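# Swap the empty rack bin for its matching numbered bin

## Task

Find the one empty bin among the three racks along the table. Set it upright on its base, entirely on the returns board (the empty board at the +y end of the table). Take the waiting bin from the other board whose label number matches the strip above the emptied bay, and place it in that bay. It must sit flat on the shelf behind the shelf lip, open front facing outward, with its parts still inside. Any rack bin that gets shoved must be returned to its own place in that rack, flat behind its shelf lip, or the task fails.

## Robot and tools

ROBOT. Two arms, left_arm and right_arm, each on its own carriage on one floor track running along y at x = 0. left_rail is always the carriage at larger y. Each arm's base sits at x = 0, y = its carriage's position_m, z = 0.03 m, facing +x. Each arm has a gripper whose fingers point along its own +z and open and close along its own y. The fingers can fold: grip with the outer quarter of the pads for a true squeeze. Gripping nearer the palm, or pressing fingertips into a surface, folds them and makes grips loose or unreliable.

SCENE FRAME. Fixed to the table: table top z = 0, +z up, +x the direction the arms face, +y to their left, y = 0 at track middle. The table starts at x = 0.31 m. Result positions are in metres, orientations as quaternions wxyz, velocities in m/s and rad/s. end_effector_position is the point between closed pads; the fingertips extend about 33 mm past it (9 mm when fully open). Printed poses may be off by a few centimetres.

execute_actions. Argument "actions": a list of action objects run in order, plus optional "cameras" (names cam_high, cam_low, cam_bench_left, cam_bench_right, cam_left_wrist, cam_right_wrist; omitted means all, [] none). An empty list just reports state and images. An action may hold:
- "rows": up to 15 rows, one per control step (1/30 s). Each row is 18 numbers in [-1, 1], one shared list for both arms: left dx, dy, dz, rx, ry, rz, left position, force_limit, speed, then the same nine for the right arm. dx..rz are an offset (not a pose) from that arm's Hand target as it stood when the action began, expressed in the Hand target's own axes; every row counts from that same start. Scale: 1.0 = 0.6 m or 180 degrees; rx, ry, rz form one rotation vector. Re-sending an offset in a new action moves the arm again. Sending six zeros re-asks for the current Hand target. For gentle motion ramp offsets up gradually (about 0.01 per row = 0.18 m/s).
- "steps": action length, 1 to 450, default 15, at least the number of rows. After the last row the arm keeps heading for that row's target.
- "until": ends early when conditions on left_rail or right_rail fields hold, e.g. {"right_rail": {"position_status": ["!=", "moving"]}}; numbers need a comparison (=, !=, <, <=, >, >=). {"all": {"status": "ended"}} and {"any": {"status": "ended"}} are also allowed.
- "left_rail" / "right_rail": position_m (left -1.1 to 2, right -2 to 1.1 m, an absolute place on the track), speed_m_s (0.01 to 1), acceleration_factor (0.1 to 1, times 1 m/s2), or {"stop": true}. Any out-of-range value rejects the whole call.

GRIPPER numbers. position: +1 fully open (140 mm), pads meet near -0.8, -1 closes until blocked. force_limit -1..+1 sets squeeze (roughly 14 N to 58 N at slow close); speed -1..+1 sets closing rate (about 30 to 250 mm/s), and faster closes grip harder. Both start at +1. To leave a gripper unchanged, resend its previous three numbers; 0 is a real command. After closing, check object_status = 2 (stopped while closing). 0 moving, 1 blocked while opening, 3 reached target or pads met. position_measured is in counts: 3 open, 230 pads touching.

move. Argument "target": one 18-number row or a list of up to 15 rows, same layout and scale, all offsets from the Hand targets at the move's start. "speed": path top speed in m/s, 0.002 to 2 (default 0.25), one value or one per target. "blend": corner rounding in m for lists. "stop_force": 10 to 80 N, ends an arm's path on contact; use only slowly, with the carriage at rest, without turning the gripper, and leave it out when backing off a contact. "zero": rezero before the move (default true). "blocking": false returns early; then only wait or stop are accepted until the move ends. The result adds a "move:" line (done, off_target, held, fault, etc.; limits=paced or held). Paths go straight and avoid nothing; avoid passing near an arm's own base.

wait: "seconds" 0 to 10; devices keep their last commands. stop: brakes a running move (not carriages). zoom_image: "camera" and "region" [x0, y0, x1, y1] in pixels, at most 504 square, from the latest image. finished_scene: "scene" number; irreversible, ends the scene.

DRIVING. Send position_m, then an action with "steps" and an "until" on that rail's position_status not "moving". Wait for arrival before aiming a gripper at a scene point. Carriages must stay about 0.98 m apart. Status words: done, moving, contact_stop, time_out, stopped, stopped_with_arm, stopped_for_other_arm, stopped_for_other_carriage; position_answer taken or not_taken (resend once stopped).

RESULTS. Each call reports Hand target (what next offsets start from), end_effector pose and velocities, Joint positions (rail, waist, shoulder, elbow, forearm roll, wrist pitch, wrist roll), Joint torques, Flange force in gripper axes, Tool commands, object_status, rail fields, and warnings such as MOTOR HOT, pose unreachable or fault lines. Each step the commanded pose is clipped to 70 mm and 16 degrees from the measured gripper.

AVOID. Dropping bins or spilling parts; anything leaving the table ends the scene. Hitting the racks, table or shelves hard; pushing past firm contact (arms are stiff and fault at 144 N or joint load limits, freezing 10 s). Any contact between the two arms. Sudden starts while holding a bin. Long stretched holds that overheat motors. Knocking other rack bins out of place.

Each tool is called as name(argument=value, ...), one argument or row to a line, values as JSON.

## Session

execute_actions(
  actions=[],
)

Scene clock: 0.00 s.
left_arm: end_effector_position=(+0.6500, +1.7011, +0.3520) position_measured=3 object_status=3 end_effector_quat_wxyz=(+0.000, +1.000, +0.000, +0.000) | right_arm: end_effector_position=(+0.6500, -1.8390, +0.3520) position_measured=3 object_status=3 end_effector_quat_wxyz=(+0.000, +1.000, +0.000, +0.000)
Joint positions: left_arm=[1.701 -0.053 0.164 1.605 0 1.373 1.518] | right_arm=[-1.839 -0.053 0.164 1.605 0 1.373 1.518]
Joint velocities: within noise
Joint torques (N m): no reading
Flange force (N): no reading
Hand target: left_arm +0.6500, +1.7011, +0.3520; +0.000, +1.000, +0.000, +0.000 | right_arm +0.6500, -1.8390, +0.3520; +0.000, +1.000, +0.000, +0.000
Tool commands: left_gripper/position=+1.0 left_gripper/force_limit=+1.0 left_gripper/speed=+1.0 right_gripper/position=+1.0 right_gripper/force_limit=+1.0 right_gripper/speed=+1.0
left_rail: position_m=1.701 position_status=done
right_rail: position_m=-1.839 position_status=done
camera_calibration:
cam_left_wrist: T_world_to_cam=[[0.000944104, -0.999781, -0.0209071, 1.71794], [-0.93631, -0.00822578, 0.351078, 0.508976], [-0.351173, 0.0192441, -0.936113, 0.670571], [0, 0, 0, 1]] pos_world=[0.710423, 1.70884, 0.484958]
cam_right_wrist: T_world_to_cam=[[0.0068604, -0.999772, 0.0202306, -1.84073], [-0.932569, 0.000905486, 0.360992, 0.484526], [-0.360927, -0.021343, -0.93235, 0.666879], [0, 0, 0, 1]] pos_world=[0.705177, -1.82651, 0.484094]

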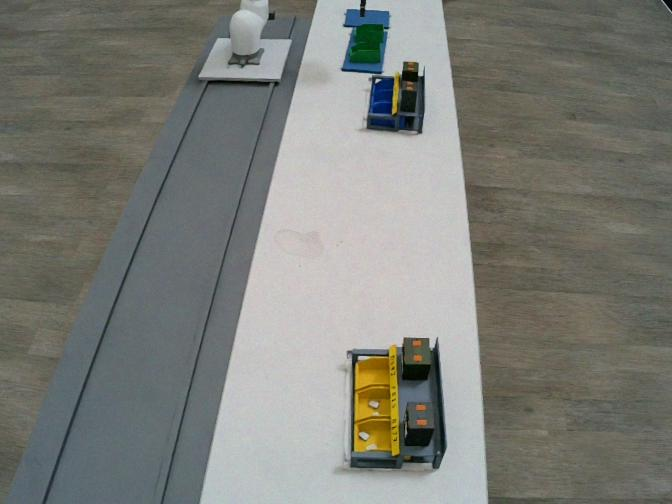

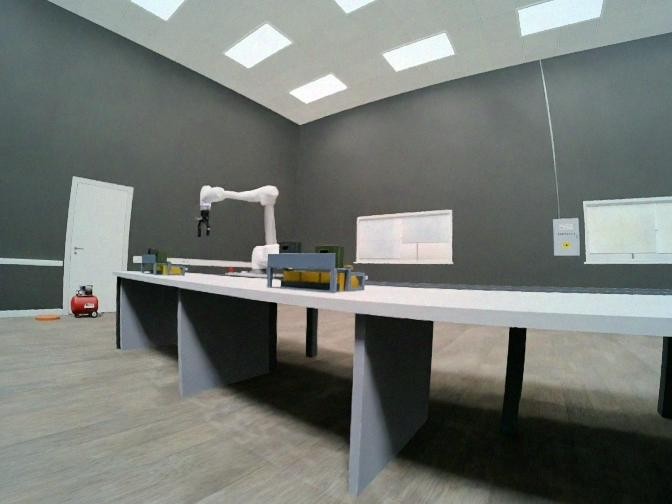

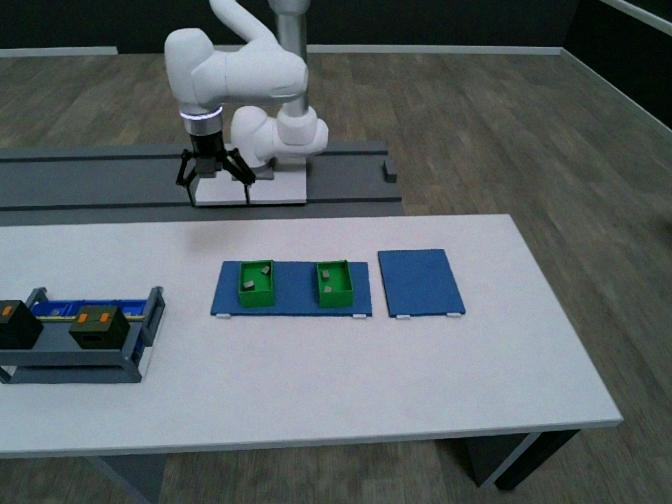

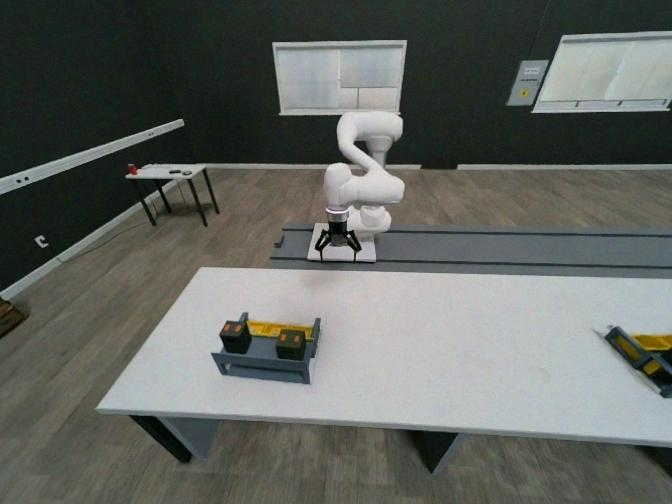

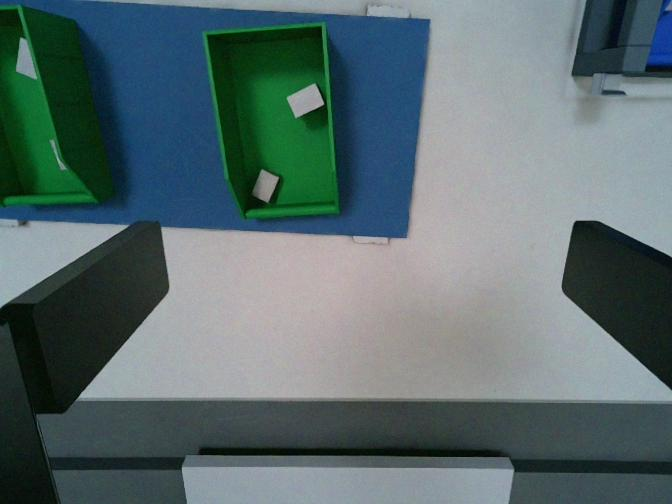

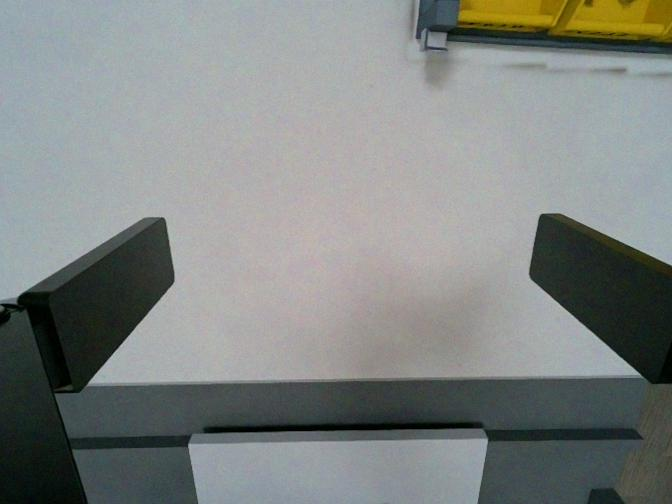

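zoom_image(
  camera="cam_high",
  region=[330, 320, 470, 480],
)

execute_actions(
  actions=[
    {"left_rail":{"position_m":1.9},"right_rail":{"position_m":-0.45},"steps":200,"until":{"all":{"status":"ended"}}},
  ],
  cameras=[],
)

move(
  target=[-0.333,0,0,0,0.333,0,1,1,1,-0.333,0,0,0,0.333,0,1,1,1],
  cameras=["cam_left_wrist","cam_right_wrist"],
)

zoom_image(
  camera="cam_right_wrist",
  region=[130, 0, 530, 300],
)

Scaled by 3.150 from the camera's 672x504 image, which has a finer 960x720 frame.

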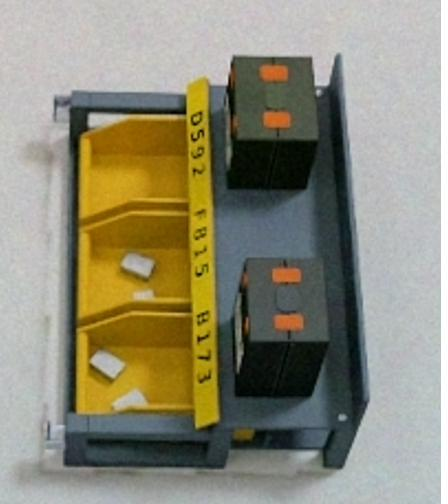

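Scene clock: 2.90 s.
left_arm: end_effector_position=(+0.6500, +1.9000, +0.3520) position_measured=3 object_status=3 end_effector_quat_wxyz=(+0.000, +1.000, +0.000, +0.000) | right_arm: end_effector_position=(+0.6500, -0.4501, +0.3520) position_measured=3 object_status=3 end_effector_quat_wxyz=(+0.000, +1.000, +0.000, +0.000)
Joint positions: left_arm=[1.9 -0.053 0.164 1.605 0 1.373 1.518] | right_arm=[-0.45 -0.053 0.164 1.605 0 1.373 1.518]
Joint torques (N m): left_arm=[-1.99 -60.28 -43.78 4.29 -0.09 0.31] | right_arm=[-3.42 -61.74 -42.63 4.6 0.37 -0.36]
Flange force (N): left_arm=[-1.3 -2.7 4.6] | right_arm=[3.0 -6.0 2.8]
Hand target: left_arm +0.6500, +1.9000, +0.3520; +0.000, +1.000, +0.000, +0.000 | right_arm +0.6500, -0.4501, +0.3520; +0.000, +1.000, +0.000, +0.000
Tool commands: left_gripper/position=+1.0 left_gripper/force_limit=+1.0 left_gripper/speed=+1.0 right_gripper/position=+1.0 right_gripper/force_limit=+1.0 right_gripper/speed=+1.0
left_rail: position_m=1.900 position_status=done
right_rail: position_m=-0.450 position_status=done
No camera images: "cameras" was empty.

Scene clock: 5.87 s.
left_arm: end_effector_position=(+0.4502, +1.9001, +0.3521) position_measured=3 object_status=3 end_effector_quat_wxyz=(+0.000, +0.866, +0.000, +0.499) | right_arm: end_effector_position=(+0.4502, -0.4498, +0.3521) position_measured=3 object_status=3 end_effector_quat_wxyz=(+0.000, +0.866, +0.000, +0.499)
Joint positions: left_arm=[1.9 -0.211 -0.656 2.508 0.63 0.311 0.857] | right_arm=[-0.45 -0.211 -0.656 2.508 0.63 0.311 0.857]
Joint torques (N m): left_arm=[-1.76 20.37 -45.99 3.82 -1.89 0.29] | right_arm=[-3.19 20.29 -44.99 4.27 -1.44 -0.36]
Flange force (N): left_arm=[0.0 0.0 0.0] | right_arm=[0.0 0.0 0.0]
Hand target: left_arm +0.4502, +1.9000, +0.3520; +0.000, +0.866, +0.000, +0.500 | right_arm +0.4502, -0.4500, +0.3520; +0.000, +0.866, +0.000, +0.500
Off the commanded pose: left_arm 0.000 m, 0 deg | right_arm 0.000 m, 0 deg.
left_rail: position_m=1.900 position_status=done
right_rail: position_m=-0.450 position_status=done
move: done
camera_calibration:
cam_left_wrist: T_world_to_cam=[[0.0176178, -0.999803, -0.00915018, 1.90554], [-0.7731, -0.00781846, -0.634236, 0.596125], [0.634039, 0.0182478, -0.773086, 0.0976134], [0, 0, 0, 1]] pos_world=[0.365402, 1.90804, 0.470983]
cam_right_wrist: T_world_to_cam=[[-0.0150089, -0.99975, 0.0165977, -0.439382], [-0.779796, 0.00131351, -0.626032, 0.575782], [0.625854, -0.0223388, -0.779621, 0.126029], [0, 0, 0, 1]] pos_world=[0.363522, -0.437212, 0.466006]
Images, in order (width x height): cam_left_wrist 672x504, cam_right_wrist 672x504.

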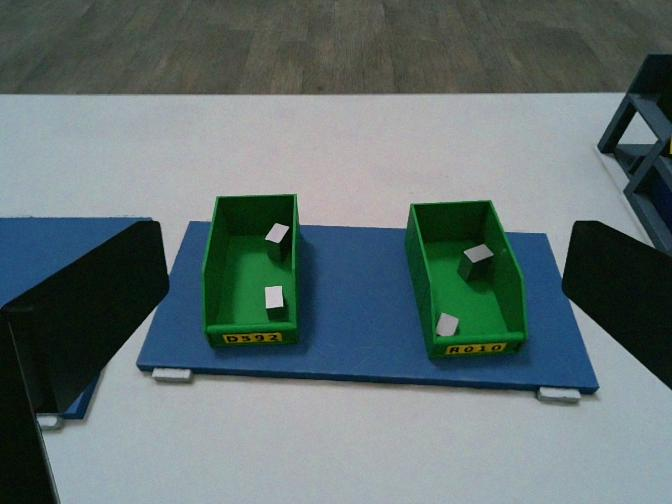

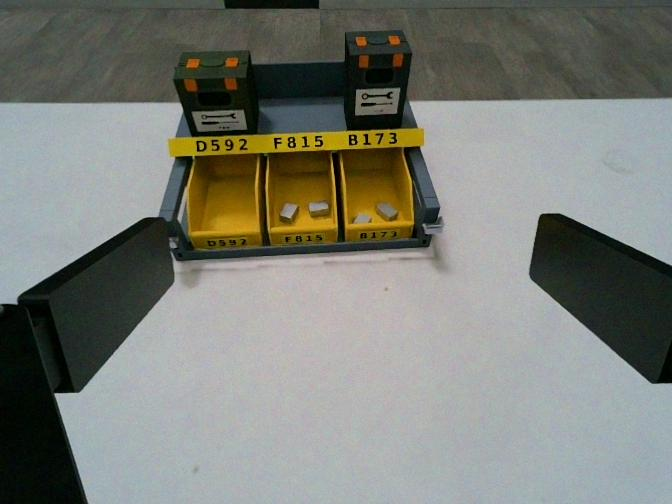

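Scaled by 1.260 from the camera's 672x504 image, which has a finer 960x720 frame.

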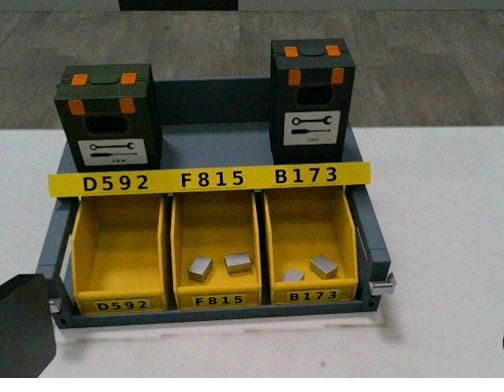

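execute_actions(
  actions=[
    {"left_rail":{"position_m":2.0,"speed_m_s":0.7,"acceleration_factor":0.4},"right_rail":{"acceleration_factor":0.4,"position_m":-0.4},"steps":90,"until":{"all":{"status":"ended"}}},
  ],
  cameras=[],
)

move(
  target=[0.185,-0.03,0.22,0,-0.222,0,1,1,1,-0.0235,-0.15,0.1925,0,-0.053,0,1,1,1],
  cameras=["cam_left_wrist","cam_right_wrist"],
)

zoom_image(
  camera="cam_right_wrist",
  region=[240, 60, 640, 300],
)

zoom_image(
  camera="cam_left_wrist",
  region=[200, 80, 460, 330],
)

Scene clock: 7.97 s.
left_arm: end_effector_position=(+0.4502, +1.9997, +0.3520) position_measured=3 object_status=3 end_effector_quat_wxyz=(+0.000, +0.866, +0.000, +0.500) | right_arm: end_effector_position=(+0.4502, -0.4000, +0.3520) position_measured=3 object_status=3 end_effector_quat_wxyz=(+0.000, +0.866, +0.000, +0.500)
Joint positions: left_arm=[2 -0.214 -0.656 2.508 0.641 0.313 0.845] | right_arm=[-0.4 -0.214 -0.656 2.508 0.641 0.313 0.845]
Joint torques (N m): left_arm=[-1.91 20.39 -45.79 3.79 -1.88 0.32] | right_arm=[-3.05 19.77 -45.11 4.24 -1.47 -0.3]
Flange force (N): left_arm=[0.0 0.0 0.0] | right_arm=[0.0 0.0 0.0]
Hand target: left_arm +0.4502, +1.9997, +0.3520; +0.000, +0.866, +0.000, +0.500 | right_arm +0.4502, -0.4000, +0.3520; +0.000, +0.866, +0.000, +0.500
Tool commands: left_gripper/position=+1.0 left_gripper/force_limit=+1.0 left_gripper/speed=+1.0 right_gripper/position=+1.0 right_gripper/force_limit=+1.0 right_gripper/speed=+1.0
Off the commanded pose: left_arm 0.000 m, 0 deg | right_arm 0.000 m, 0 deg.
left_rail: position_m=2.000 speed_m_s=0.70 position_status=done
right_rail: position_m=-0.400 position_status=done
No camera images: "cameras" was empty.

Scene clock: 10.50 s.
left_arm: end_effector_position=(+0.6201, +2.0177, +0.3820) position_measured=3 object_status=3 end_effector_quat_wxyz=(+0.000, +0.985, +0.000, +0.173) | right_arm: end_effector_position=(+0.5431, -0.3101, +0.2820) position_measured=3 object_status=3 end_effector_quat_wxyz=(+0.000, +0.905, +0.000, +0.426)
Joint positions: left_arm=[2 -0.033 -0.07 1.832 0.013 1.031 1.533] | right_arm=[-0.4 0.188 -0.303 2.399 -0.693 0.226 2.372]
Joint torques (N m): left_arm=[-1.7 -36.27 -44.71 4.24 -1.09 0.36] | right_arm=[-3.05 -7.54 -38.37 2.9 -1.24 -0.31]
Flange force (N): left_arm=[-3.5 -2.6 3.4] | right_arm=[0.0 0.0 0.0]
Hand target: left_arm +0.6201, +2.0177, +0.3820; +0.000, +0.985, +0.000, +0.173 | right_arm +0.5431, -0.3100, +0.2819; +0.000, +0.905, +0.000, +0.426
Off the commanded pose: left_arm 0.000 m, 0 deg | right_arm 0.000 m, 0 deg.
left_rail: position_m=2.000 speed_m_s=0.70 position_status=done
right_rail: position_m=-0.400 position_status=done
move: done
camera_calibration:
cam_left_wrist: T_world_to_cam=[[0.00813134, -0.99978, -0.0193269, 2.03016], [-0.999916, -0.00832475, 0.00994772, 0.642924], [-0.0101064, 0.0192444, -0.999764, 0.494892], [0, 0, 0, 1]] pos_world=[0.631364, 2.02554, 0.527616]
cam_right_wrist: T_world_to_cam=[[-0.0106987, -0.999783, 0.0179002, -0.299863], [-0.872771, 0.000600007, -0.48813, 0.615659], [0.488013, -0.0208452, -0.872587, 0.117918], [0, 0, 0, 1]] pos_world=[0.476575, -0.297709, 0.408783]
Images, in order (width x height): cam_left_wrist 672x504, cam_right_wrist 672x504.

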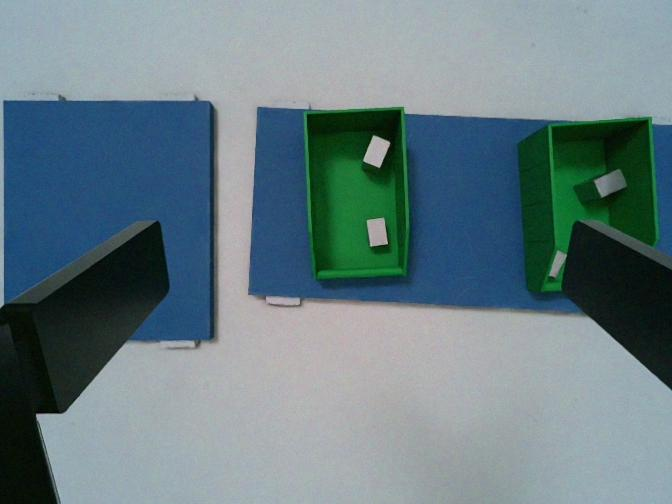

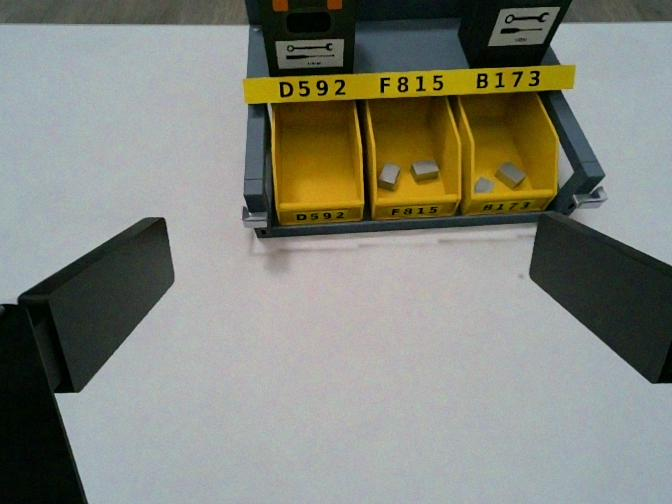

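Scaled by 1.260 from the camera's 672x504 image, which has a finer 960x720 frame.

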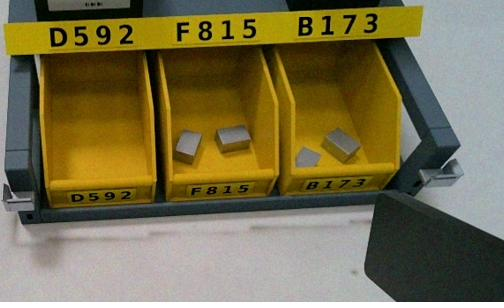

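Scaled by 1.938 from the camera's 672x504 image, which has a finer 960x720 frame.

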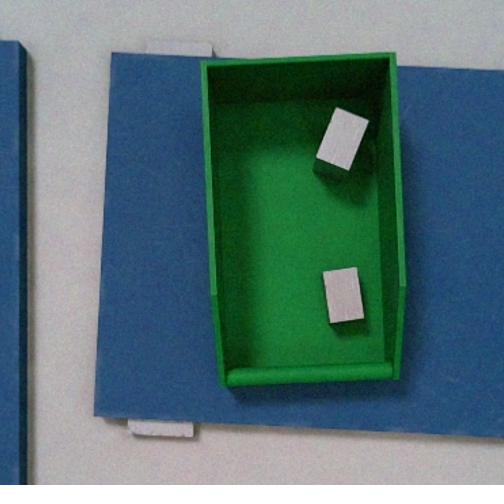

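move(
  target=[0.011,0.008,0.327,0,-0.111,0,1,-0.5,1,0.104,-0.039,0.21,0,-0.28,0,-0.25,0,-0.5],
  cameras=[],
)

move(
  target=[0,0,0.225,0,0,-0.015,1,-0.5,1,0.115,0,0.167,0,0,-0.519,-0.25,0,-0.5],
  cameras=["cam_left_wrist","cam_right_wrist"],
)

Scene clock: 13.50 s.
left_arm: end_effector_position=(+0.6933, +2.0130, +0.1999) position_measured=3 object_status=3 end_effector_quat_wxyz=(+0.000, +1.000, +0.000, +0.000) | right_arm: end_effector_position=(+0.6800, -0.2866, +0.2498) position_measured=160 object_status=3 end_effector_quat_wxyz=(+0.000, +1.000, +0.000, +0.000)
Joint positions: left_arm=[2 -0.031 0.308 1.708 0 1.125 1.54] | right_arm=[-0.4 0.115 0.27 1.662 0 1.209 1.686]
Joint torques (N m): left_arm=[-2.06 -71.54 -40.24 3.9 -0.12 0.28] | right_arm=[-2.81 -69.95 -41.15 4.5 0.28 -0.24]
Flange force (N): left_arm=[-1.5 -2.8 4.4] | right_arm=[-0.5 -4.4 3.2]
Hand target: left_arm +0.6933, +2.0129, +0.1998; +0.000, +1.000, +0.000, +0.000 | right_arm +0.6800, -0.2866, +0.2497; +0.000, +1.000, +0.000, +0.000
Off the commanded pose: left_arm 0.000 m, 0 deg | right_arm 0.000 m, 0 deg.
left_rail: position_m=2.000 speed_m_s=0.70 position_status=done
right_rail: position_m=-0.400 position_status=done
move: done
No camera images: "cameras" was empty.

Scene clock: 17.17 s.
left_arm: end_effector_position=(+0.6933, +2.0129, +0.0648) position_measured=3 object_status=3 end_effector_quat_wxyz=(+0.000, +1.000, +0.024, +0.000) | right_arm: end_effector_position=(+0.7490, -0.2866, +0.1495) position_measured=160 object_status=3 end_effector_quat_wxyz=(+0.000, +0.686, +0.728, +0.000)
Joint positions: left_arm=[2 -0.031 0.426 1.82 0 0.895 1.493] | right_arm=[-0.4 0.105 0.438 1.621 0 1.083 0.045]
Joint torques (N m): left_arm=[-2.28 -78.3 -34.82 3.37 -0.15 0.37] | right_arm=[-3.37 -86.56 -38.33 4.24 0.4 -0.24]
Flange force (N): left_arm=[-0.2 -2.7 4.5] | right_arm=[5.3 4.3 4.7]
Hand target: left_arm +0.6933, +2.0129, +0.0648; +0.000, +1.000, +0.024, +0.000 | right_arm +0.7490, -0.2866, +0.1495; +0.000, +0.686, +0.728, +0.000
Off the commanded pose: left_arm 0.000 m, 0 deg | right_arm 0.000 m, 0 deg.
left_rail: position_m=2.000 speed_m_s=0.70 position_status=done
right_rail: position_m=-0.400 position_status=done
move: done
camera_calibration:
cam_left_wrist: T_world_to_cam=[[0.0481305, -0.998623, -0.0208612, 1.98865], [-0.934879, -0.0523923, 0.351078, 0.740755], [-0.351687, 0.00260513, -0.936114, 0.444855], [0, 0, 0, 1]] pos_world=[0.753251, 2.02357, 0.197858]
cam_right_wrist: T_world_to_cam=[[0.997581, 0.0664799, 0.0202996, -0.721732], [0.0546974, -0.930986, 0.360933, -0.35808], [0.0428934, -0.35895, -0.932371, 0.147795], [0, 0, 0, 1]] pos_world=[0.733233, -0.232336, 0.281694]
Images, in order (width x height): cam_left_wrist 672x504, cam_right_wrist 672x504.

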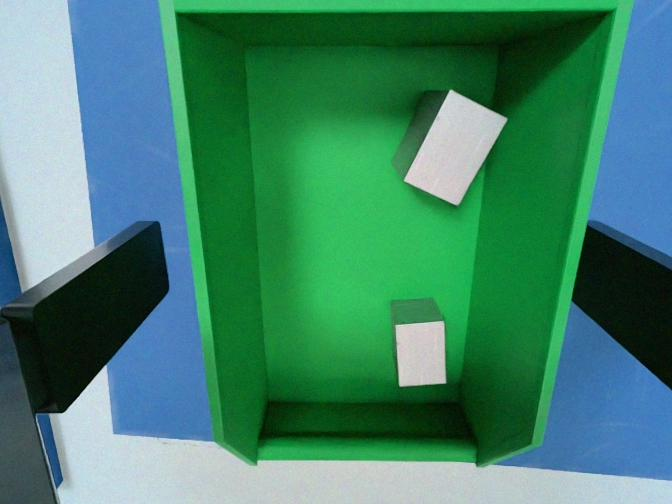

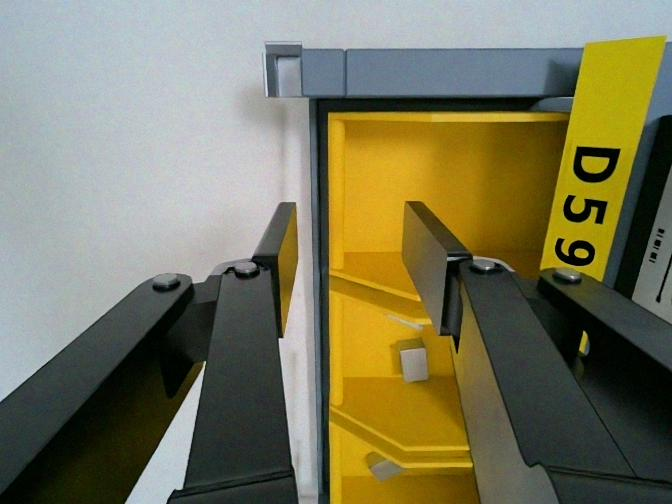

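move(
  target=[0,0.004,0,0,0,0,1,-0.5,1,0.0037,-0.006,0.152,0,0,0,-0.25,0,-0.5],
  speed=0.08,
  cameras=["cam_right_wrist"],
)

Scene clock: 19.13 s.
left_arm: end_effector_position=(+0.6934, +2.0105, +0.0648) position_measured=3 object_status=3 end_effector_quat_wxyz=(+0.000, +1.000, +0.024, +0.000) | right_arm: end_effector_position=(+0.7453, -0.2846, +0.0583) position_measured=160 object_status=3 end_effector_quat_wxyz=(+0.000, +0.686, +0.728, +0.000)
Joint positions: left_arm=[2 -0.034 0.426 1.82 0 0.895 1.489] | right_arm=[-0.4 0.108 0.512 1.695 0 0.935 0.048]
Joint torques (N m): left_arm=[-2.29 -78.05 -34.99 3.38 -0.11 0.31] | right_arm=[-3.4 -89.88 -34.79 3.95 0.41 -0.35]
Flange force (N): left_arm=[-1.2 -2.9 3.8] | right_arm=[5.7 3.4 4.8]
Hand target: left_arm +0.6934, +2.0105, +0.0648; +0.000, +1.000, +0.024, +0.000 | right_arm +0.7453, -0.2846, +0.0583; +0.000, +0.686, +0.728, +0.000
Off the commanded pose: left_arm 0.000 m, 0 deg | right_arm 0.000 m, 0 deg.
left_rail: position_m=2.000 speed_m_s=0.70 position_status=done
right_rail: position_m=-0.400 position_status=done
move: done
camera_calibration:
cam_right_wrist: T_world_to_cam=[[0.997581, 0.0664799, 0.0202996, -0.716323], [0.0546974, -0.930986, 0.360933, -0.323099], [0.0428934, -0.35895, -0.932371, 0.0636396], [0, 0, 0, 1]] pos_world=[0.729533, -0.230336, 0.190494]
Images, in order (width x height): cam_right_wrist 672x504.

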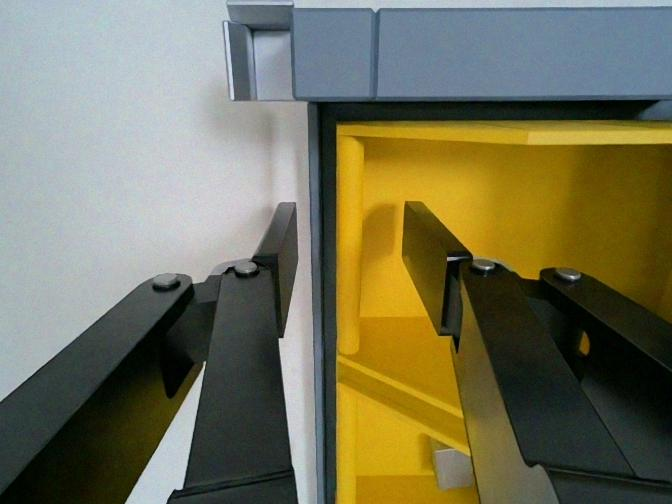

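move(
  target=[
    [0,0,0,0,0,0,-1,-0.3,-0.9,0,0.0017,0,0,0,0,-0.25,0,-0.5],
    [0,0,0,0,0,0,-1,-0.3,-0.9,0,0.0017,0,0,0,0,-1,0,-0.9],
    [0,0,-0.25,0,0,0.015,-1,-0.3,-0.9,0,0.0017,0,0,0,0,-1,0,-0.9],
  ],
  speed=0.1,
  cameras=["cam_left_wrist","cam_right_wrist"],
)

Scene clock: 23.80 s.
left_arm: end_effector_position=(+0.6934, +2.0105, +0.2148) position_measured=76 object_status=2 end_effector_quat_wxyz=(+0.000, +1.000, +0.000, +0.000) | right_arm: end_effector_position=(+0.7463, -0.2845, +0.0583) position_measured=218 object_status=2 end_effector_quat_wxyz=(+0.000, +0.686, +0.728, +0.000)
Joint positions: left_arm=[2 -0.034 0.298 1.692 0 1.151 1.537] | right_arm=[-0.4 0.108 0.513 1.693 0 0.935 0.048]
Joint torques (N m): left_arm=[-1.91 -73.96 -42.93 3.93 -0.07 0.29] | right_arm=[-2.96 -84.75 -32.75 3.9 -0.26 -0.3]
Flange force (N): left_arm=[-1.2 -2.3 8.5] | right_arm=[4.5 1.7 -2.2]
Hand target: left_arm +0.6934, +2.0105, +0.2148; +0.000, +1.000, +0.000, +0.000 | right_arm +0.7463, -0.2845, +0.0583; +0.000, +0.686, +0.728, +0.000
Off the commanded pose: left_arm 0.000 m, 0 deg | right_arm 0.000 m, 0 deg.
left_rail: position_m=2.000 speed_m_s=0.70 position_status=done
right_rail: position_m=-0.400 position_status=done
move: done
camera_calibration:
cam_left_wrist: T_world_to_cam=[[0.000943384, -0.999781, -0.0209081, 2.02446], [-0.936298, -0.00822615, 0.35111, 0.600306], [-0.351205, 0.019245, -0.936101, 0.551439], [0, 0, 0, 1]] pos_world=[0.753823, 2.01834, 0.347757]
cam_right_wrist: T_world_to_cam=[[0.997585, 0.0664448, 0.0202063, -0.717319], [0.0546984, -0.930988, 0.360928, -0.323025], [0.0427936, -0.358951, -0.932375, 0.0636131], [0, 0, 0, 1]] pos_world=[0.730533, -0.230236, 0.190394]
Images, in order (width x height): cam_left_wrist 672x504, cam_right_wrist 672x504.

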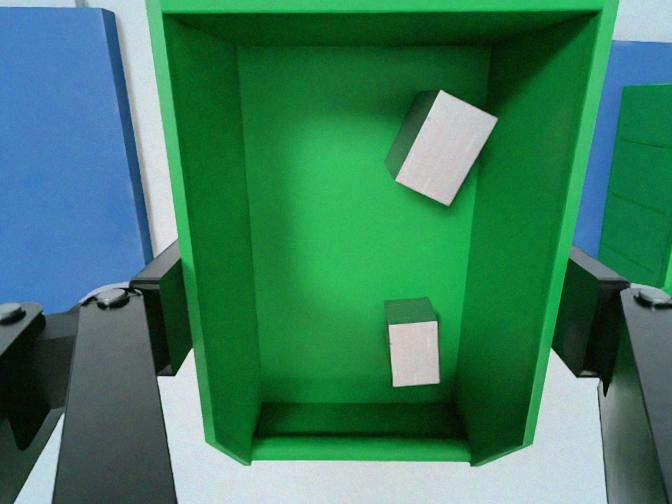

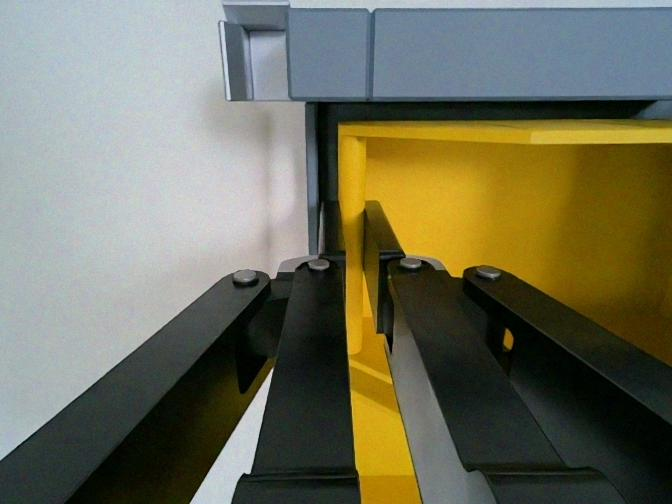

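execute_actions(
  actions=[
    {"left_rail":{"position_m":0.6},"steps":1},
  ],
  cameras=[],
)

move(
  target=[
    [0,0,0,0,0,0,-1,-0.3,-0.9,0,0,-0.0233,0.025,0,0,-1,0,-0.9],
    [0,0,0,0,0,0,-1,-0.3,-0.9,0,-0.025,-0.0267,0.028,0,0,-1,0,-0.9],
  ],
  speed=0.03,
  cameras=["cam_right_wrist"],
)

move(
  target=[
    [0,0,0,0,0,0,-1,-0.3,-0.9,0,-0.167,0.008,0,0,0,-1,0,-0.9],
    [0,0,0,0,0,0,-1,-0.3,-0.9,0,-0.214,-0.149,-0.028,0,0,-1,0,-0.9],
  ],
  speed=0.06,
  cameras=["cam_right_wrist","cam_high"],
)

Scene clock: 27.57 s.
left_arm: end_effector_position=(+0.6934, +0.7154, +0.2148) position_measured=76 object_status=2 end_effector_quat_wxyz=(+0.000, +1.000, +0.000, +0.000) end_effector_velocity=(+0.000, -0.290, +0.000) end_effector_angular_velocity=(-0.001, +0.000, -0.001) | right_arm: end_effector_position=(+0.7463, -0.2845, +0.0583) position_measured=218 object_status=2 end_effector_quat_wxyz=(+0.000, +0.686, +0.728, +0.000)
Joint positions: left_arm=[0.705 -0.034 0.298 1.692 0 1.151 1.537] | right_arm=[-0.4 0.108 0.513 1.693 0 0.935 0.048]
Joint velocities: left_arm=[-0.29 0 -0.001 0.001 -0.001 0 0.001] | right_arm=[within noise]
Joint torques (N m): left_arm=[1.22 -74.29 -42.96 4.04 -0.07 0.31] | right_arm=[-3.3 -85.33 -32.78 3.94 -0.21 -0.3]
Flange force (N): left_arm=[-1.3 2.3 8.8] | right_arm=[5.0 2.8 -2.1]
Hand target: left_arm +0.6934, +0.7154, +0.2148; +0.000, +1.000, +0.000, +0.000 | right_arm +0.7463, -0.2845, +0.0583; +0.000, +0.686, +0.728, +0.000
Tool commands: left_gripper/position=-1.0 left_gripper/force_limit=-0.3 left_gripper/speed=-0.9 right_gripper/position=-1.0 right_gripper/force_limit=+0.0 right_gripper/speed=-0.9
Off the commanded pose: left_arm 0.000 m, 0 deg | right_arm 0.000 m, 0 deg.
left_rail: position_m=0.705 position_m_goal=0.600 speed_m_s=0.70 position_status=moving position_answer=taken
right_rail: position_m=-0.400 position_status=done
not at rest: the robot was still moving 3 seconds after this call's last action.
No camera images: "cameras" was empty.

Scene clock: 29.73 s.
left_arm: end_effector_position=(+0.6934, +0.6108, +0.2148) position_measured=76 object_status=2 end_effector_quat_wxyz=(+0.000, +1.000, +0.000, +0.000) | right_arm: end_effector_position=(+0.7313, -0.2854, +0.0743) position_measured=218 object_status=2 end_effector_quat_wxyz=(-0.030, +0.685, +0.727, -0.032)
Joint positions: left_arm=[0.6 -0.034 0.298 1.692 0 1.151 1.537] | right_arm=[-0.4 0.107 0.518 1.652 0.005 1.059 0.045]
Joint torques (N m): left_arm=[-2.09 -74.09 -43.14 3.9 -0.15 0.38] | right_arm=[-3.46 -92.3 -36.56 4.06 0.53 -0.22]
Flange force (N): left_arm=[-1.7 -2.3 8.8] | right_arm=[5.0 3.5 6.4]
Hand target: left_arm +0.6934, +0.6108, +0.2148; +0.000, +1.000, +0.000, +0.000 | right_arm +0.7313, -0.2854, +0.0743; -0.030, +0.685, +0.727, -0.032
Off the commanded pose: left_arm 0.000 m, 0 deg | right_arm 0.000 m, 0 deg.
left_rail: position_m=0.600 speed_m_s=0.70 position_status=done
right_rail: position_m=-0.400 position_status=done
move: done
camera_calibration:
cam_right_wrist: T_world_to_cam=[[0.995502, 0.0663578, -0.0676163, -0.694638], [0.0863558, -0.929107, 0.359586, -0.351342], [-0.0389615, -0.363808, -0.930659, 0.137148], [0, 0, 0, 1]] pos_world=[0.727197, -0.230444, 0.207007]
Images, in order (width x height): cam_right_wrist 672x504.

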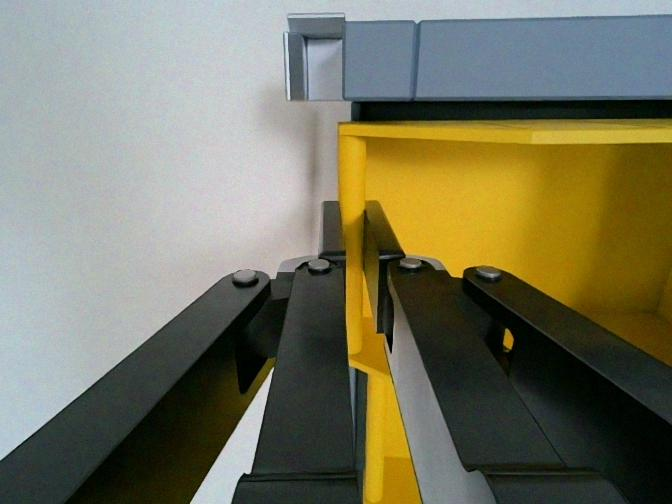

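Scene clock: 33.50 s.
left_arm: end_effector_position=(+0.6934, +0.6108, +0.2148) position_measured=76 object_status=2 end_effector_quat_wxyz=(+0.000, +1.000, +0.000, +0.000) | right_arm: end_effector_position=(+0.6114, -0.2926, +0.1746) position_measured=218 object_status=2 end_effector_quat_wxyz=(+0.000, +0.686, +0.728, +0.000)
Joint positions: left_arm=[0.6 -0.034 0.298 1.692 0 1.151 1.537] | right_arm=[-0.4 0.118 0.221 1.874 0 1.046 0.059]
Joint torques (N m): left_arm=[-2.13 -74.45 -42.93 3.85 -0.14 0.31] | right_arm=[-2.95 -63.98 -38.14 4.15 0.28 -0.37]
Flange force (N): left_arm=[-1.0 -2.6 8.5] | right_arm=[5.8 2.9 5.5]
Hand target: left_arm +0.6934, +0.6108, +0.2148; +0.000, +1.000, +0.000, +0.000 | right_arm +0.6115, -0.2926, +0.1747; +0.000, +0.686, +0.728, +0.000
Off the commanded pose: left_arm 0.000 m, 0 deg | right_arm 0.000 m, 0 deg.
left_rail: position_m=0.600 speed_m_s=0.70 position_status=done
right_rail: position_m=-0.400 position_status=done
move: done
camera_calibration:
cam_right_wrist: T_world_to_cam=[[0.99758, 0.0665431, 0.0201691, -0.584617], [0.0548034, -0.930982, 0.360929, -0.36523], [0.0427944, -0.35895, -0.932375, 0.174909], [0, 0, 0, 1]] pos_world=[0.595733, -0.238336, 0.306694]
Images, in order (width x height): cam_high 672x504, cam_right_wrist 672x504.

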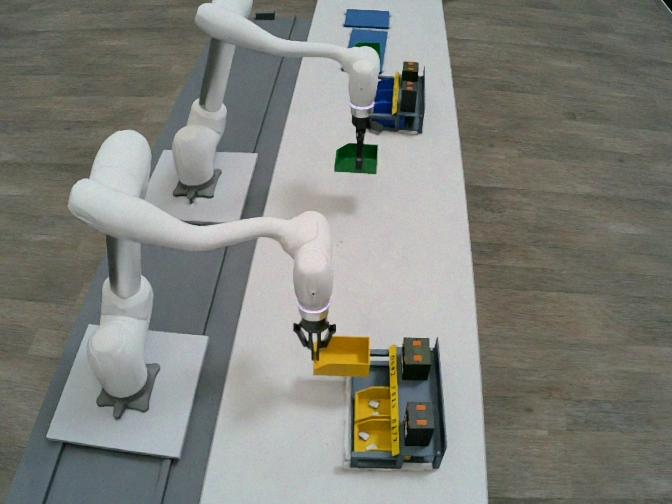

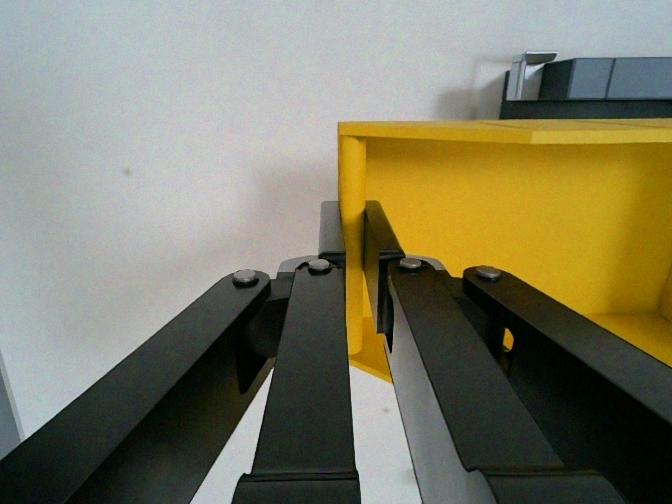

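move(
  target=[
    [-0.056,0.9347,0,0,0,0,-1,-0.3,-0.9,0,0,0,0,0,0,-1,0,-0.9],
    [-0.056,0.9347,0.268,0,0,0,-1,-0.3,-0.9,0,0,0,0,0,0,-1,0,-0.9],
  ],
  speed=[0.25,0.1],
  cameras=[],
)

move(
  target=[0,0,0.025,0,0,0,-1,-0.3,-0.9,0,0,0,0,0,0,-1,0,-0.9],
  speed=0.01,
  stop_force=10,
  cameras=["cam_left_wrist"],
)

Scene clock: 38.30 s.
left_arm: end_effector_position=(+0.6598, +0.0500, +0.0541) position_measured=76 object_status=2 end_effector_quat_wxyz=(+0.000, +1.000, +0.000, +0.000) | right_arm: end_effector_position=(+0.6115, -0.2926, +0.1747) position_measured=218 object_status=2 end_effector_quat_wxyz=(+0.000, +0.686, +0.728, +0.000)
Joint positions: left_arm=[0.6 -0.735 0.657 1.453 0 1.032 0.836] | right_arm=[-0.4 0.118 0.221 1.874 0 1.046 0.059]
Joint torques (N m): left_arm=[-2.1 -105.99 -40.56 3.68 -0.15 0.31] | right_arm=[-3.48 -64.26 -38.32 4.19 0.28 -0.39]
Flange force (N): left_arm=[0.2 -2.3 8.5] | right_arm=[6.8 2.8 5.8]
Hand target: left_arm +0.6598, +0.0500, +0.0540; +0.000, +1.000, +0.000, +0.000 | right_arm +0.6115, -0.2926, +0.1747; +0.000, +0.686, +0.728, +0.000
Off the commanded pose: left_arm 0.000 m, 0 deg | right_arm 0.000 m, 0 deg.
left_rail: position_m=0.600 speed_m_s=0.70 position_status=done
right_rail: position_m=-0.400 position_status=done
move: done
No camera images: "cameras" was empty.

Scene clock: 39.60 s.
left_arm: end_effector_position=(+0.6598, +0.0499, +0.0469) position_measured=76 object_status=2 end_effector_quat_wxyz=(+0.000, +1.000, +0.000, +0.000) | right_arm: end_effector_position=(+0.6115, -0.2926, +0.1747) position_measured=218 object_status=2 end_effector_quat_wxyz=(+0.000, +0.686, +0.728, +0.000)
Joint positions: left_arm=[0.6 -0.735 0.663 1.457 0 1.021 0.836] | right_arm=[-0.4 0.118 0.221 1.874 0 1.046 0.059]
Joint torques (N m): left_arm=[-2.29 -91.35 -34.32 3.8 -1.66 0.36] | right_arm=[-2.75 -64.12 -38.37 4.21 0.31 -0.32]
Flange force (N): left_arm=[-2.7 -4.9 -9.7] | right_arm=[5.1 3.0 5.9]
Hand target: left_arm +0.6598, +0.0499, +0.0469; +0.000, +1.000, +0.000, +0.000 (not the last commanded pose) | right_arm +0.6115, -0.2926, +0.1747; +0.000, +0.686, +0.728, +0.000
Off the commanded pose: left_arm 0.008 m, 0 deg | right_arm 0.000 m, 0 deg.
left_rail: position_m=0.600 speed_m_s=0.70 position_status=done
right_rail: position_m=-0.400 position_status=done
move: contact (left_arm)
camera_calibration:
cam_left_wrist: T_world_to_cam=[[0.00101474, -0.999785, -0.0207196, 0.0607272], [-0.936343, -0.00822431, 0.350991, 0.611722], [-0.351086, 0.0190445, -0.93615, 0.420135], [0, 0, 0, 1]] pos_world=[0.720223, 0.0577439, 0.179858]
Images, in order (width x height): cam_left_wrist 672x504.

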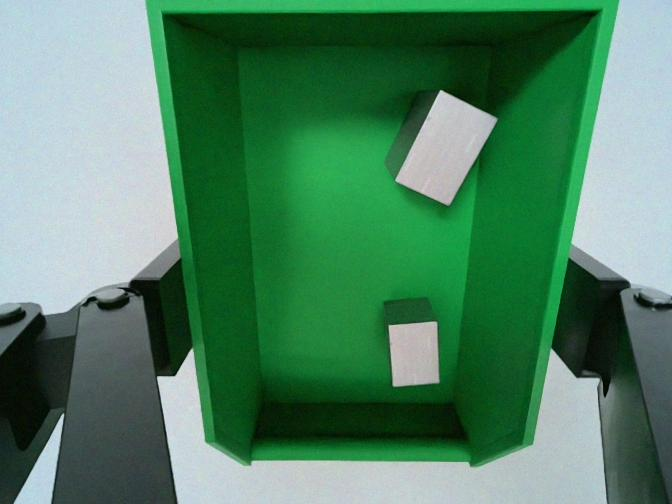

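move(
  target=[
    [0,0,-0.001,0,0,0,-1,-0.3,-0.9,0,0,0,0,0,0,-1,0,-0.9],
    [0,0,-0.001,0,0,0,1,-0.3,-0.6,0,0,0,0,0,0,-1,0,-0.9],
    [0,0,-0.27,0,0,0,1,-0.3,-0.6,0,0,0,0,0,0,-1,0,-0.9],
    [0,-0.75,-0.27,0,0,0,1,-0.3,-0.6,0,0,0,0,0,0,-1,0,-0.9],
  ],
  speed=[0.02,0.05,0.15,0.3],
  cameras=["cam_bench_right"],
)

Scene clock: 44.73 s.
left_arm: end_effector_position=(+0.6598, +0.5000, +0.2088) position_measured=3 object_status=3 end_effector_quat_wxyz=(+0.000, +1.000, +0.000, +0.000) | right_arm: end_effector_position=(+0.6115, -0.2926, +0.1747) position_measured=218 object_status=2 end_effector_quat_wxyz=(+0.000, +0.686, +0.728, +0.000)
Joint positions: left_arm=[0.6 -0.202 0.263 1.751 0 1.127 1.369] | right_arm=[-0.4 0.118 0.221 1.874 0 1.046 0.059]
Joint torques (N m): left_arm=[-1.78 -67.43 -40.51 3.9 -0.09 0.27] | right_arm=[-3.55 -64.23 -38.14 4.26 0.22 -0.25]
Flange force (N): left_arm=[-0.6 -2.3 4.6] | right_arm=[6.6 3.1 5.5]
Hand target: left_arm +0.6598, +0.5000, +0.2088; +0.000, +1.000, +0.000, +0.000 | right_arm +0.6115, -0.2926, +0.1747; +0.000, +0.686, +0.728, +0.000
Off the commanded pose: left_arm 0.000 m, 0 deg | right_arm 0.000 m, 0 deg.
left_rail: position_m=0.600 speed_m_s=0.70 position_status=done
right_rail: position_m=-0.400 position_status=done
move: done
Images, in order (width x height): cam_bench_right 672x504.

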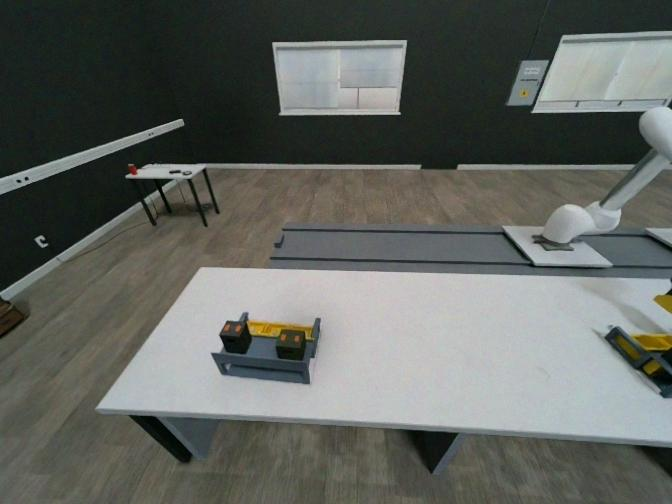

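move(
  target=[0,0,0,0,0,0,1,-0.3,-0.6,0.9075,-0.032,-0.017,0,0,0.019,-1,0,-0.9],
  speed=0.2,
  cameras=["cam_bench_right","cam_low"],
)

Scene clock: 49.50 s.
left_arm: end_effector_position=(+0.6598, +0.4999, +0.2088) position_measured=3 object_status=3 end_effector_quat_wxyz=(+0.000, +1.000, +0.000, +0.000) | right_arm: end_effector_position=(+0.5598, +0.2498, +0.1849) position_measured=218 object_status=2 end_effector_quat_wxyz=(+0.000, +0.707, +0.707, +0.000)
Joint positions: left_arm=[0.6 -0.202 0.263 1.751 0 1.127 1.369] | right_arm=[-0.4 0.819 0.563 1.353 0 1.225 0.819]
Joint torques (N m): left_arm=[-2.27 -67.23 -40.28 3.9 -0.06 0.34] | right_arm=[-3.65 -102.25 -41.58 4.57 0.32 -0.34]
Flange force (N): left_arm=[-0.4 -2.8 4.4] | right_arm=[7.3 0.3 5.2]
Hand target: left_arm +0.6598, +0.4999, +0.2088; +0.000, +1.000, +0.000, +0.000 | right_arm +0.5598, +0.2498, +0.1849; +0.000, +0.707, +0.707, +0.000
Off the commanded pose: left_arm 0.000 m, 0 deg | right_arm 0.000 m, 0 deg.
left_rail: position_m=0.600 speed_m_s=0.70 position_status=done
right_rail: position_m=-0.400 position_status=done
move: done
Images, in order (width x height): cam_low 672x504, cam_bench_right 672x504.

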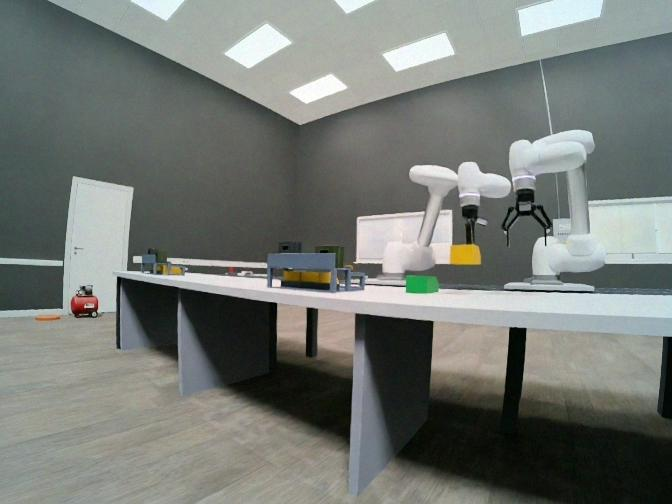

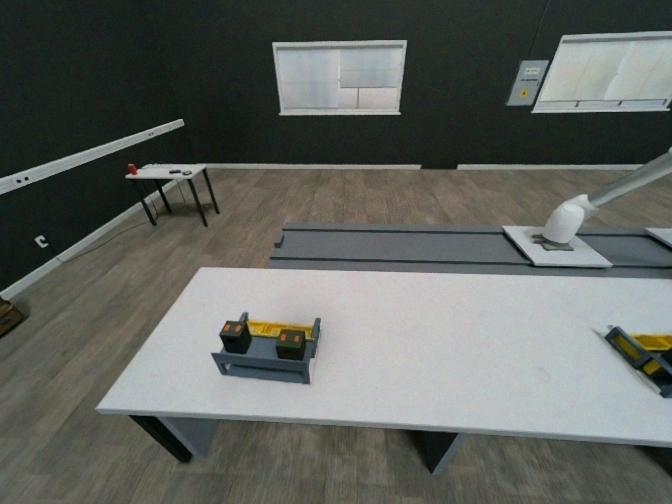

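move(
  target=[0,0,0,0,0,0,1,-0.3,-0.6,0,0,0.201,0,0,0,-1,0,-0.9],
  speed=0.12,
  cameras=[],
)

move(
  target=[0,0,0,0,0,0,1,-0.3,-0.6,0,0,0.028,0,0,0,-1,0,-0.9],
  speed=0.01,
  stop_force=10,
  cameras=[],
)

move(
  target=[0,0,0,0,0,0,1,-0.3,-0.6,0,0,-0.0015,0,0,0,-1,0,-0.9],
  speed=0.02,
  cameras=["cam_right_wrist","cam_low"],
)

Scene clock: 51.17 s.
left_arm: end_effector_position=(+0.6598, +0.4999, +0.2088) position_measured=3 object_status=3 end_effector_quat_wxyz=(+0.000, +1.000, +0.000, +0.000) | right_arm: end_effector_position=(+0.5598, +0.2498, +0.0643) position_measured=218 object_status=2 end_effector_quat_wxyz=(+0.000, +0.707, +0.707, +0.000)
Joint positions: left_arm=[0.6 -0.202 0.263 1.751 0 1.127 1.369] | right_arm=[-0.4 0.819 0.646 1.45 0 1.045 0.819]
Joint torques (N m): left_arm=[-2.42 -66.94 -40.39 3.89 -0.1 0.33] | right_arm=[-3.02 -106.91 -38.48 4.18 0.34 -0.34]
Flange force (N): left_arm=[-1.1 -3.1 4.3] | right_arm=[6.7 0.2 7.0]
Hand target: left_arm +0.6598, +0.4999, +0.2088; +0.000, +1.000, +0.000, +0.000 | right_arm +0.5598, +0.2498, +0.0643; +0.000, +0.707, +0.707, +0.000
Off the commanded pose: left_arm 0.000 m, 0 deg | right_arm 0.000 m, 0 deg.
left_rail: position_m=0.600 speed_m_s=0.70 position_status=done
right_rail: position_m=-0.400 position_status=done
move: done
No camera images: "cameras" was empty.

Scene clock: 52.93 s.
left_arm: end_effector_position=(+0.6598, +0.4999, +0.2088) position_measured=3 object_status=3 end_effector_quat_wxyz=(+0.000, +1.000, +0.000, +0.000) | right_arm: end_effector_position=(+0.5599, +0.2498, +0.0525) position_measured=218 object_status=2 end_effector_quat_wxyz=(+0.000, +0.707, +0.707, +0.000)
Joint positions: left_arm=[0.6 -0.202 0.263 1.751 0 1.127 1.369] | right_arm=[-0.4 0.819 0.656 1.457 0 1.028 0.819]
Joint torques (N m): left_arm=[-1.77 -67.06 -40.2 3.9 -0.11 0.36] | right_arm=[-4 -83.97 -29.03 3.94 -2.1 -0.35]
Flange force (N): left_arm=[-0.8 -2.3 4.3] | right_arm=[2.0 -5.3 -21.1]
Hand target: left_arm +0.6598, +0.4999, +0.2088; +0.000, +1.000, +0.000, +0.000 | right_arm +0.5599, +0.2498, +0.0525; +0.000, +0.707, +0.707, +0.000 (not the last commanded pose)
Off the commanded pose: left_arm 0.000 m, 0 deg | right_arm 0.005 m, 0 deg.
left_rail: position_m=0.600 speed_m_s=0.70 position_status=done
right_rail: position_m=-0.400 position_status=done
move: contact (right_arm)
No camera images: "cameras" was empty.

Scene clock: 53.63 s.
left_arm: end_effector_position=(+0.6598, +0.4999, +0.2088) position_measured=3 object_status=3 end_effector_quat_wxyz=(+0.000, +1.000, +0.000, +0.000) | right_arm: end_effector_position=(+0.5599, +0.2498, +0.0534) position_measured=218 object_status=2 end_effector_quat_wxyz=(+0.000, +0.707, +0.707, +0.000)
Joint positions: left_arm=[0.6 -0.202 0.263 1.751 0 1.127 1.369] | right_arm=[-0.4 0.819 0.656 1.457 0 1.029 0.819]
Joint torques (N m): left_arm=[-1.82 -67.36 -40.38 3.89 -0.13 0.29] | right_arm=[-3.16 -105.94 -37.54 4.14 0.29 -0.33]
Flange force (N): left_arm=[-0.5 -2.5 4.7] | right_arm=[6.3 0.1 5.8]
Hand target: left_arm +0.6598, +0.4999, +0.2088; +0.000, +1.000, +0.000, +0.000 | right_arm +0.5599, +0.2498, +0.0534; +0.000, +0.707, +0.707, +0.000
Off the commanded pose: left_arm 0.000 m, 0 deg | right_arm 0.000 m, 0 deg.
left_rail: position_m=0.600 speed_m_s=0.70 position_status=done
right_rail: position_m=-0.400 position_status=done
move: done
camera_calibration:
cam_right_wrist: T_world_to_cam=[[0.99977, 0.00689291, 0.0203241, -0.553157], [-0.000906175, -0.932615, 0.360871, 0.217983], [0.0214421, -0.360807, -0.932394, 0.271254], [0, 0, 0, 1]] pos_world=[0.547411, 0.304977, 0.185494]
Images, in order (width x height): cam_low 672x504, cam_right_wrist 672x504.

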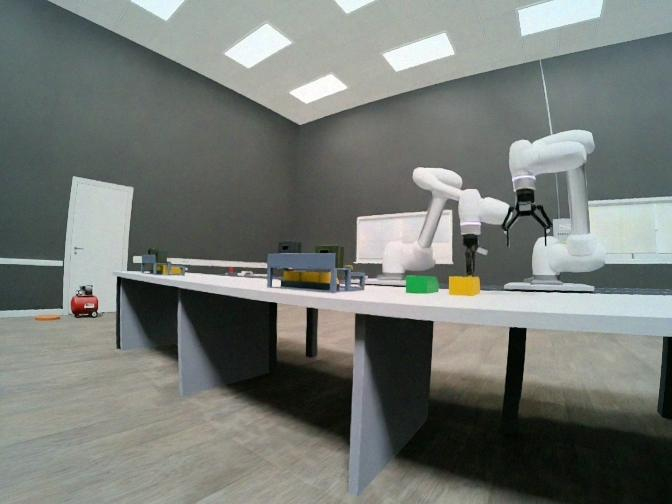

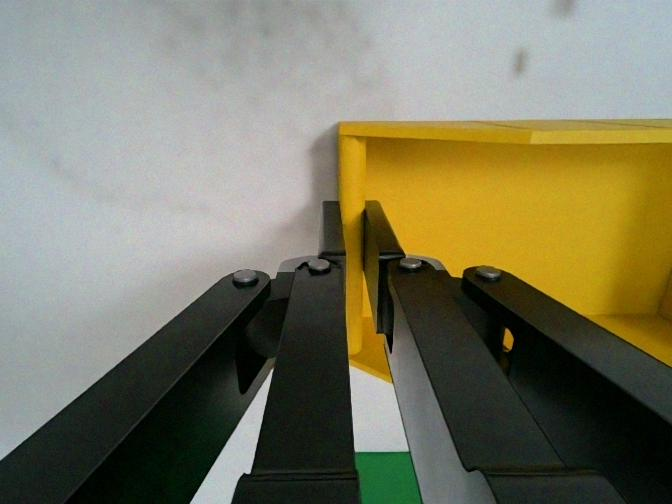

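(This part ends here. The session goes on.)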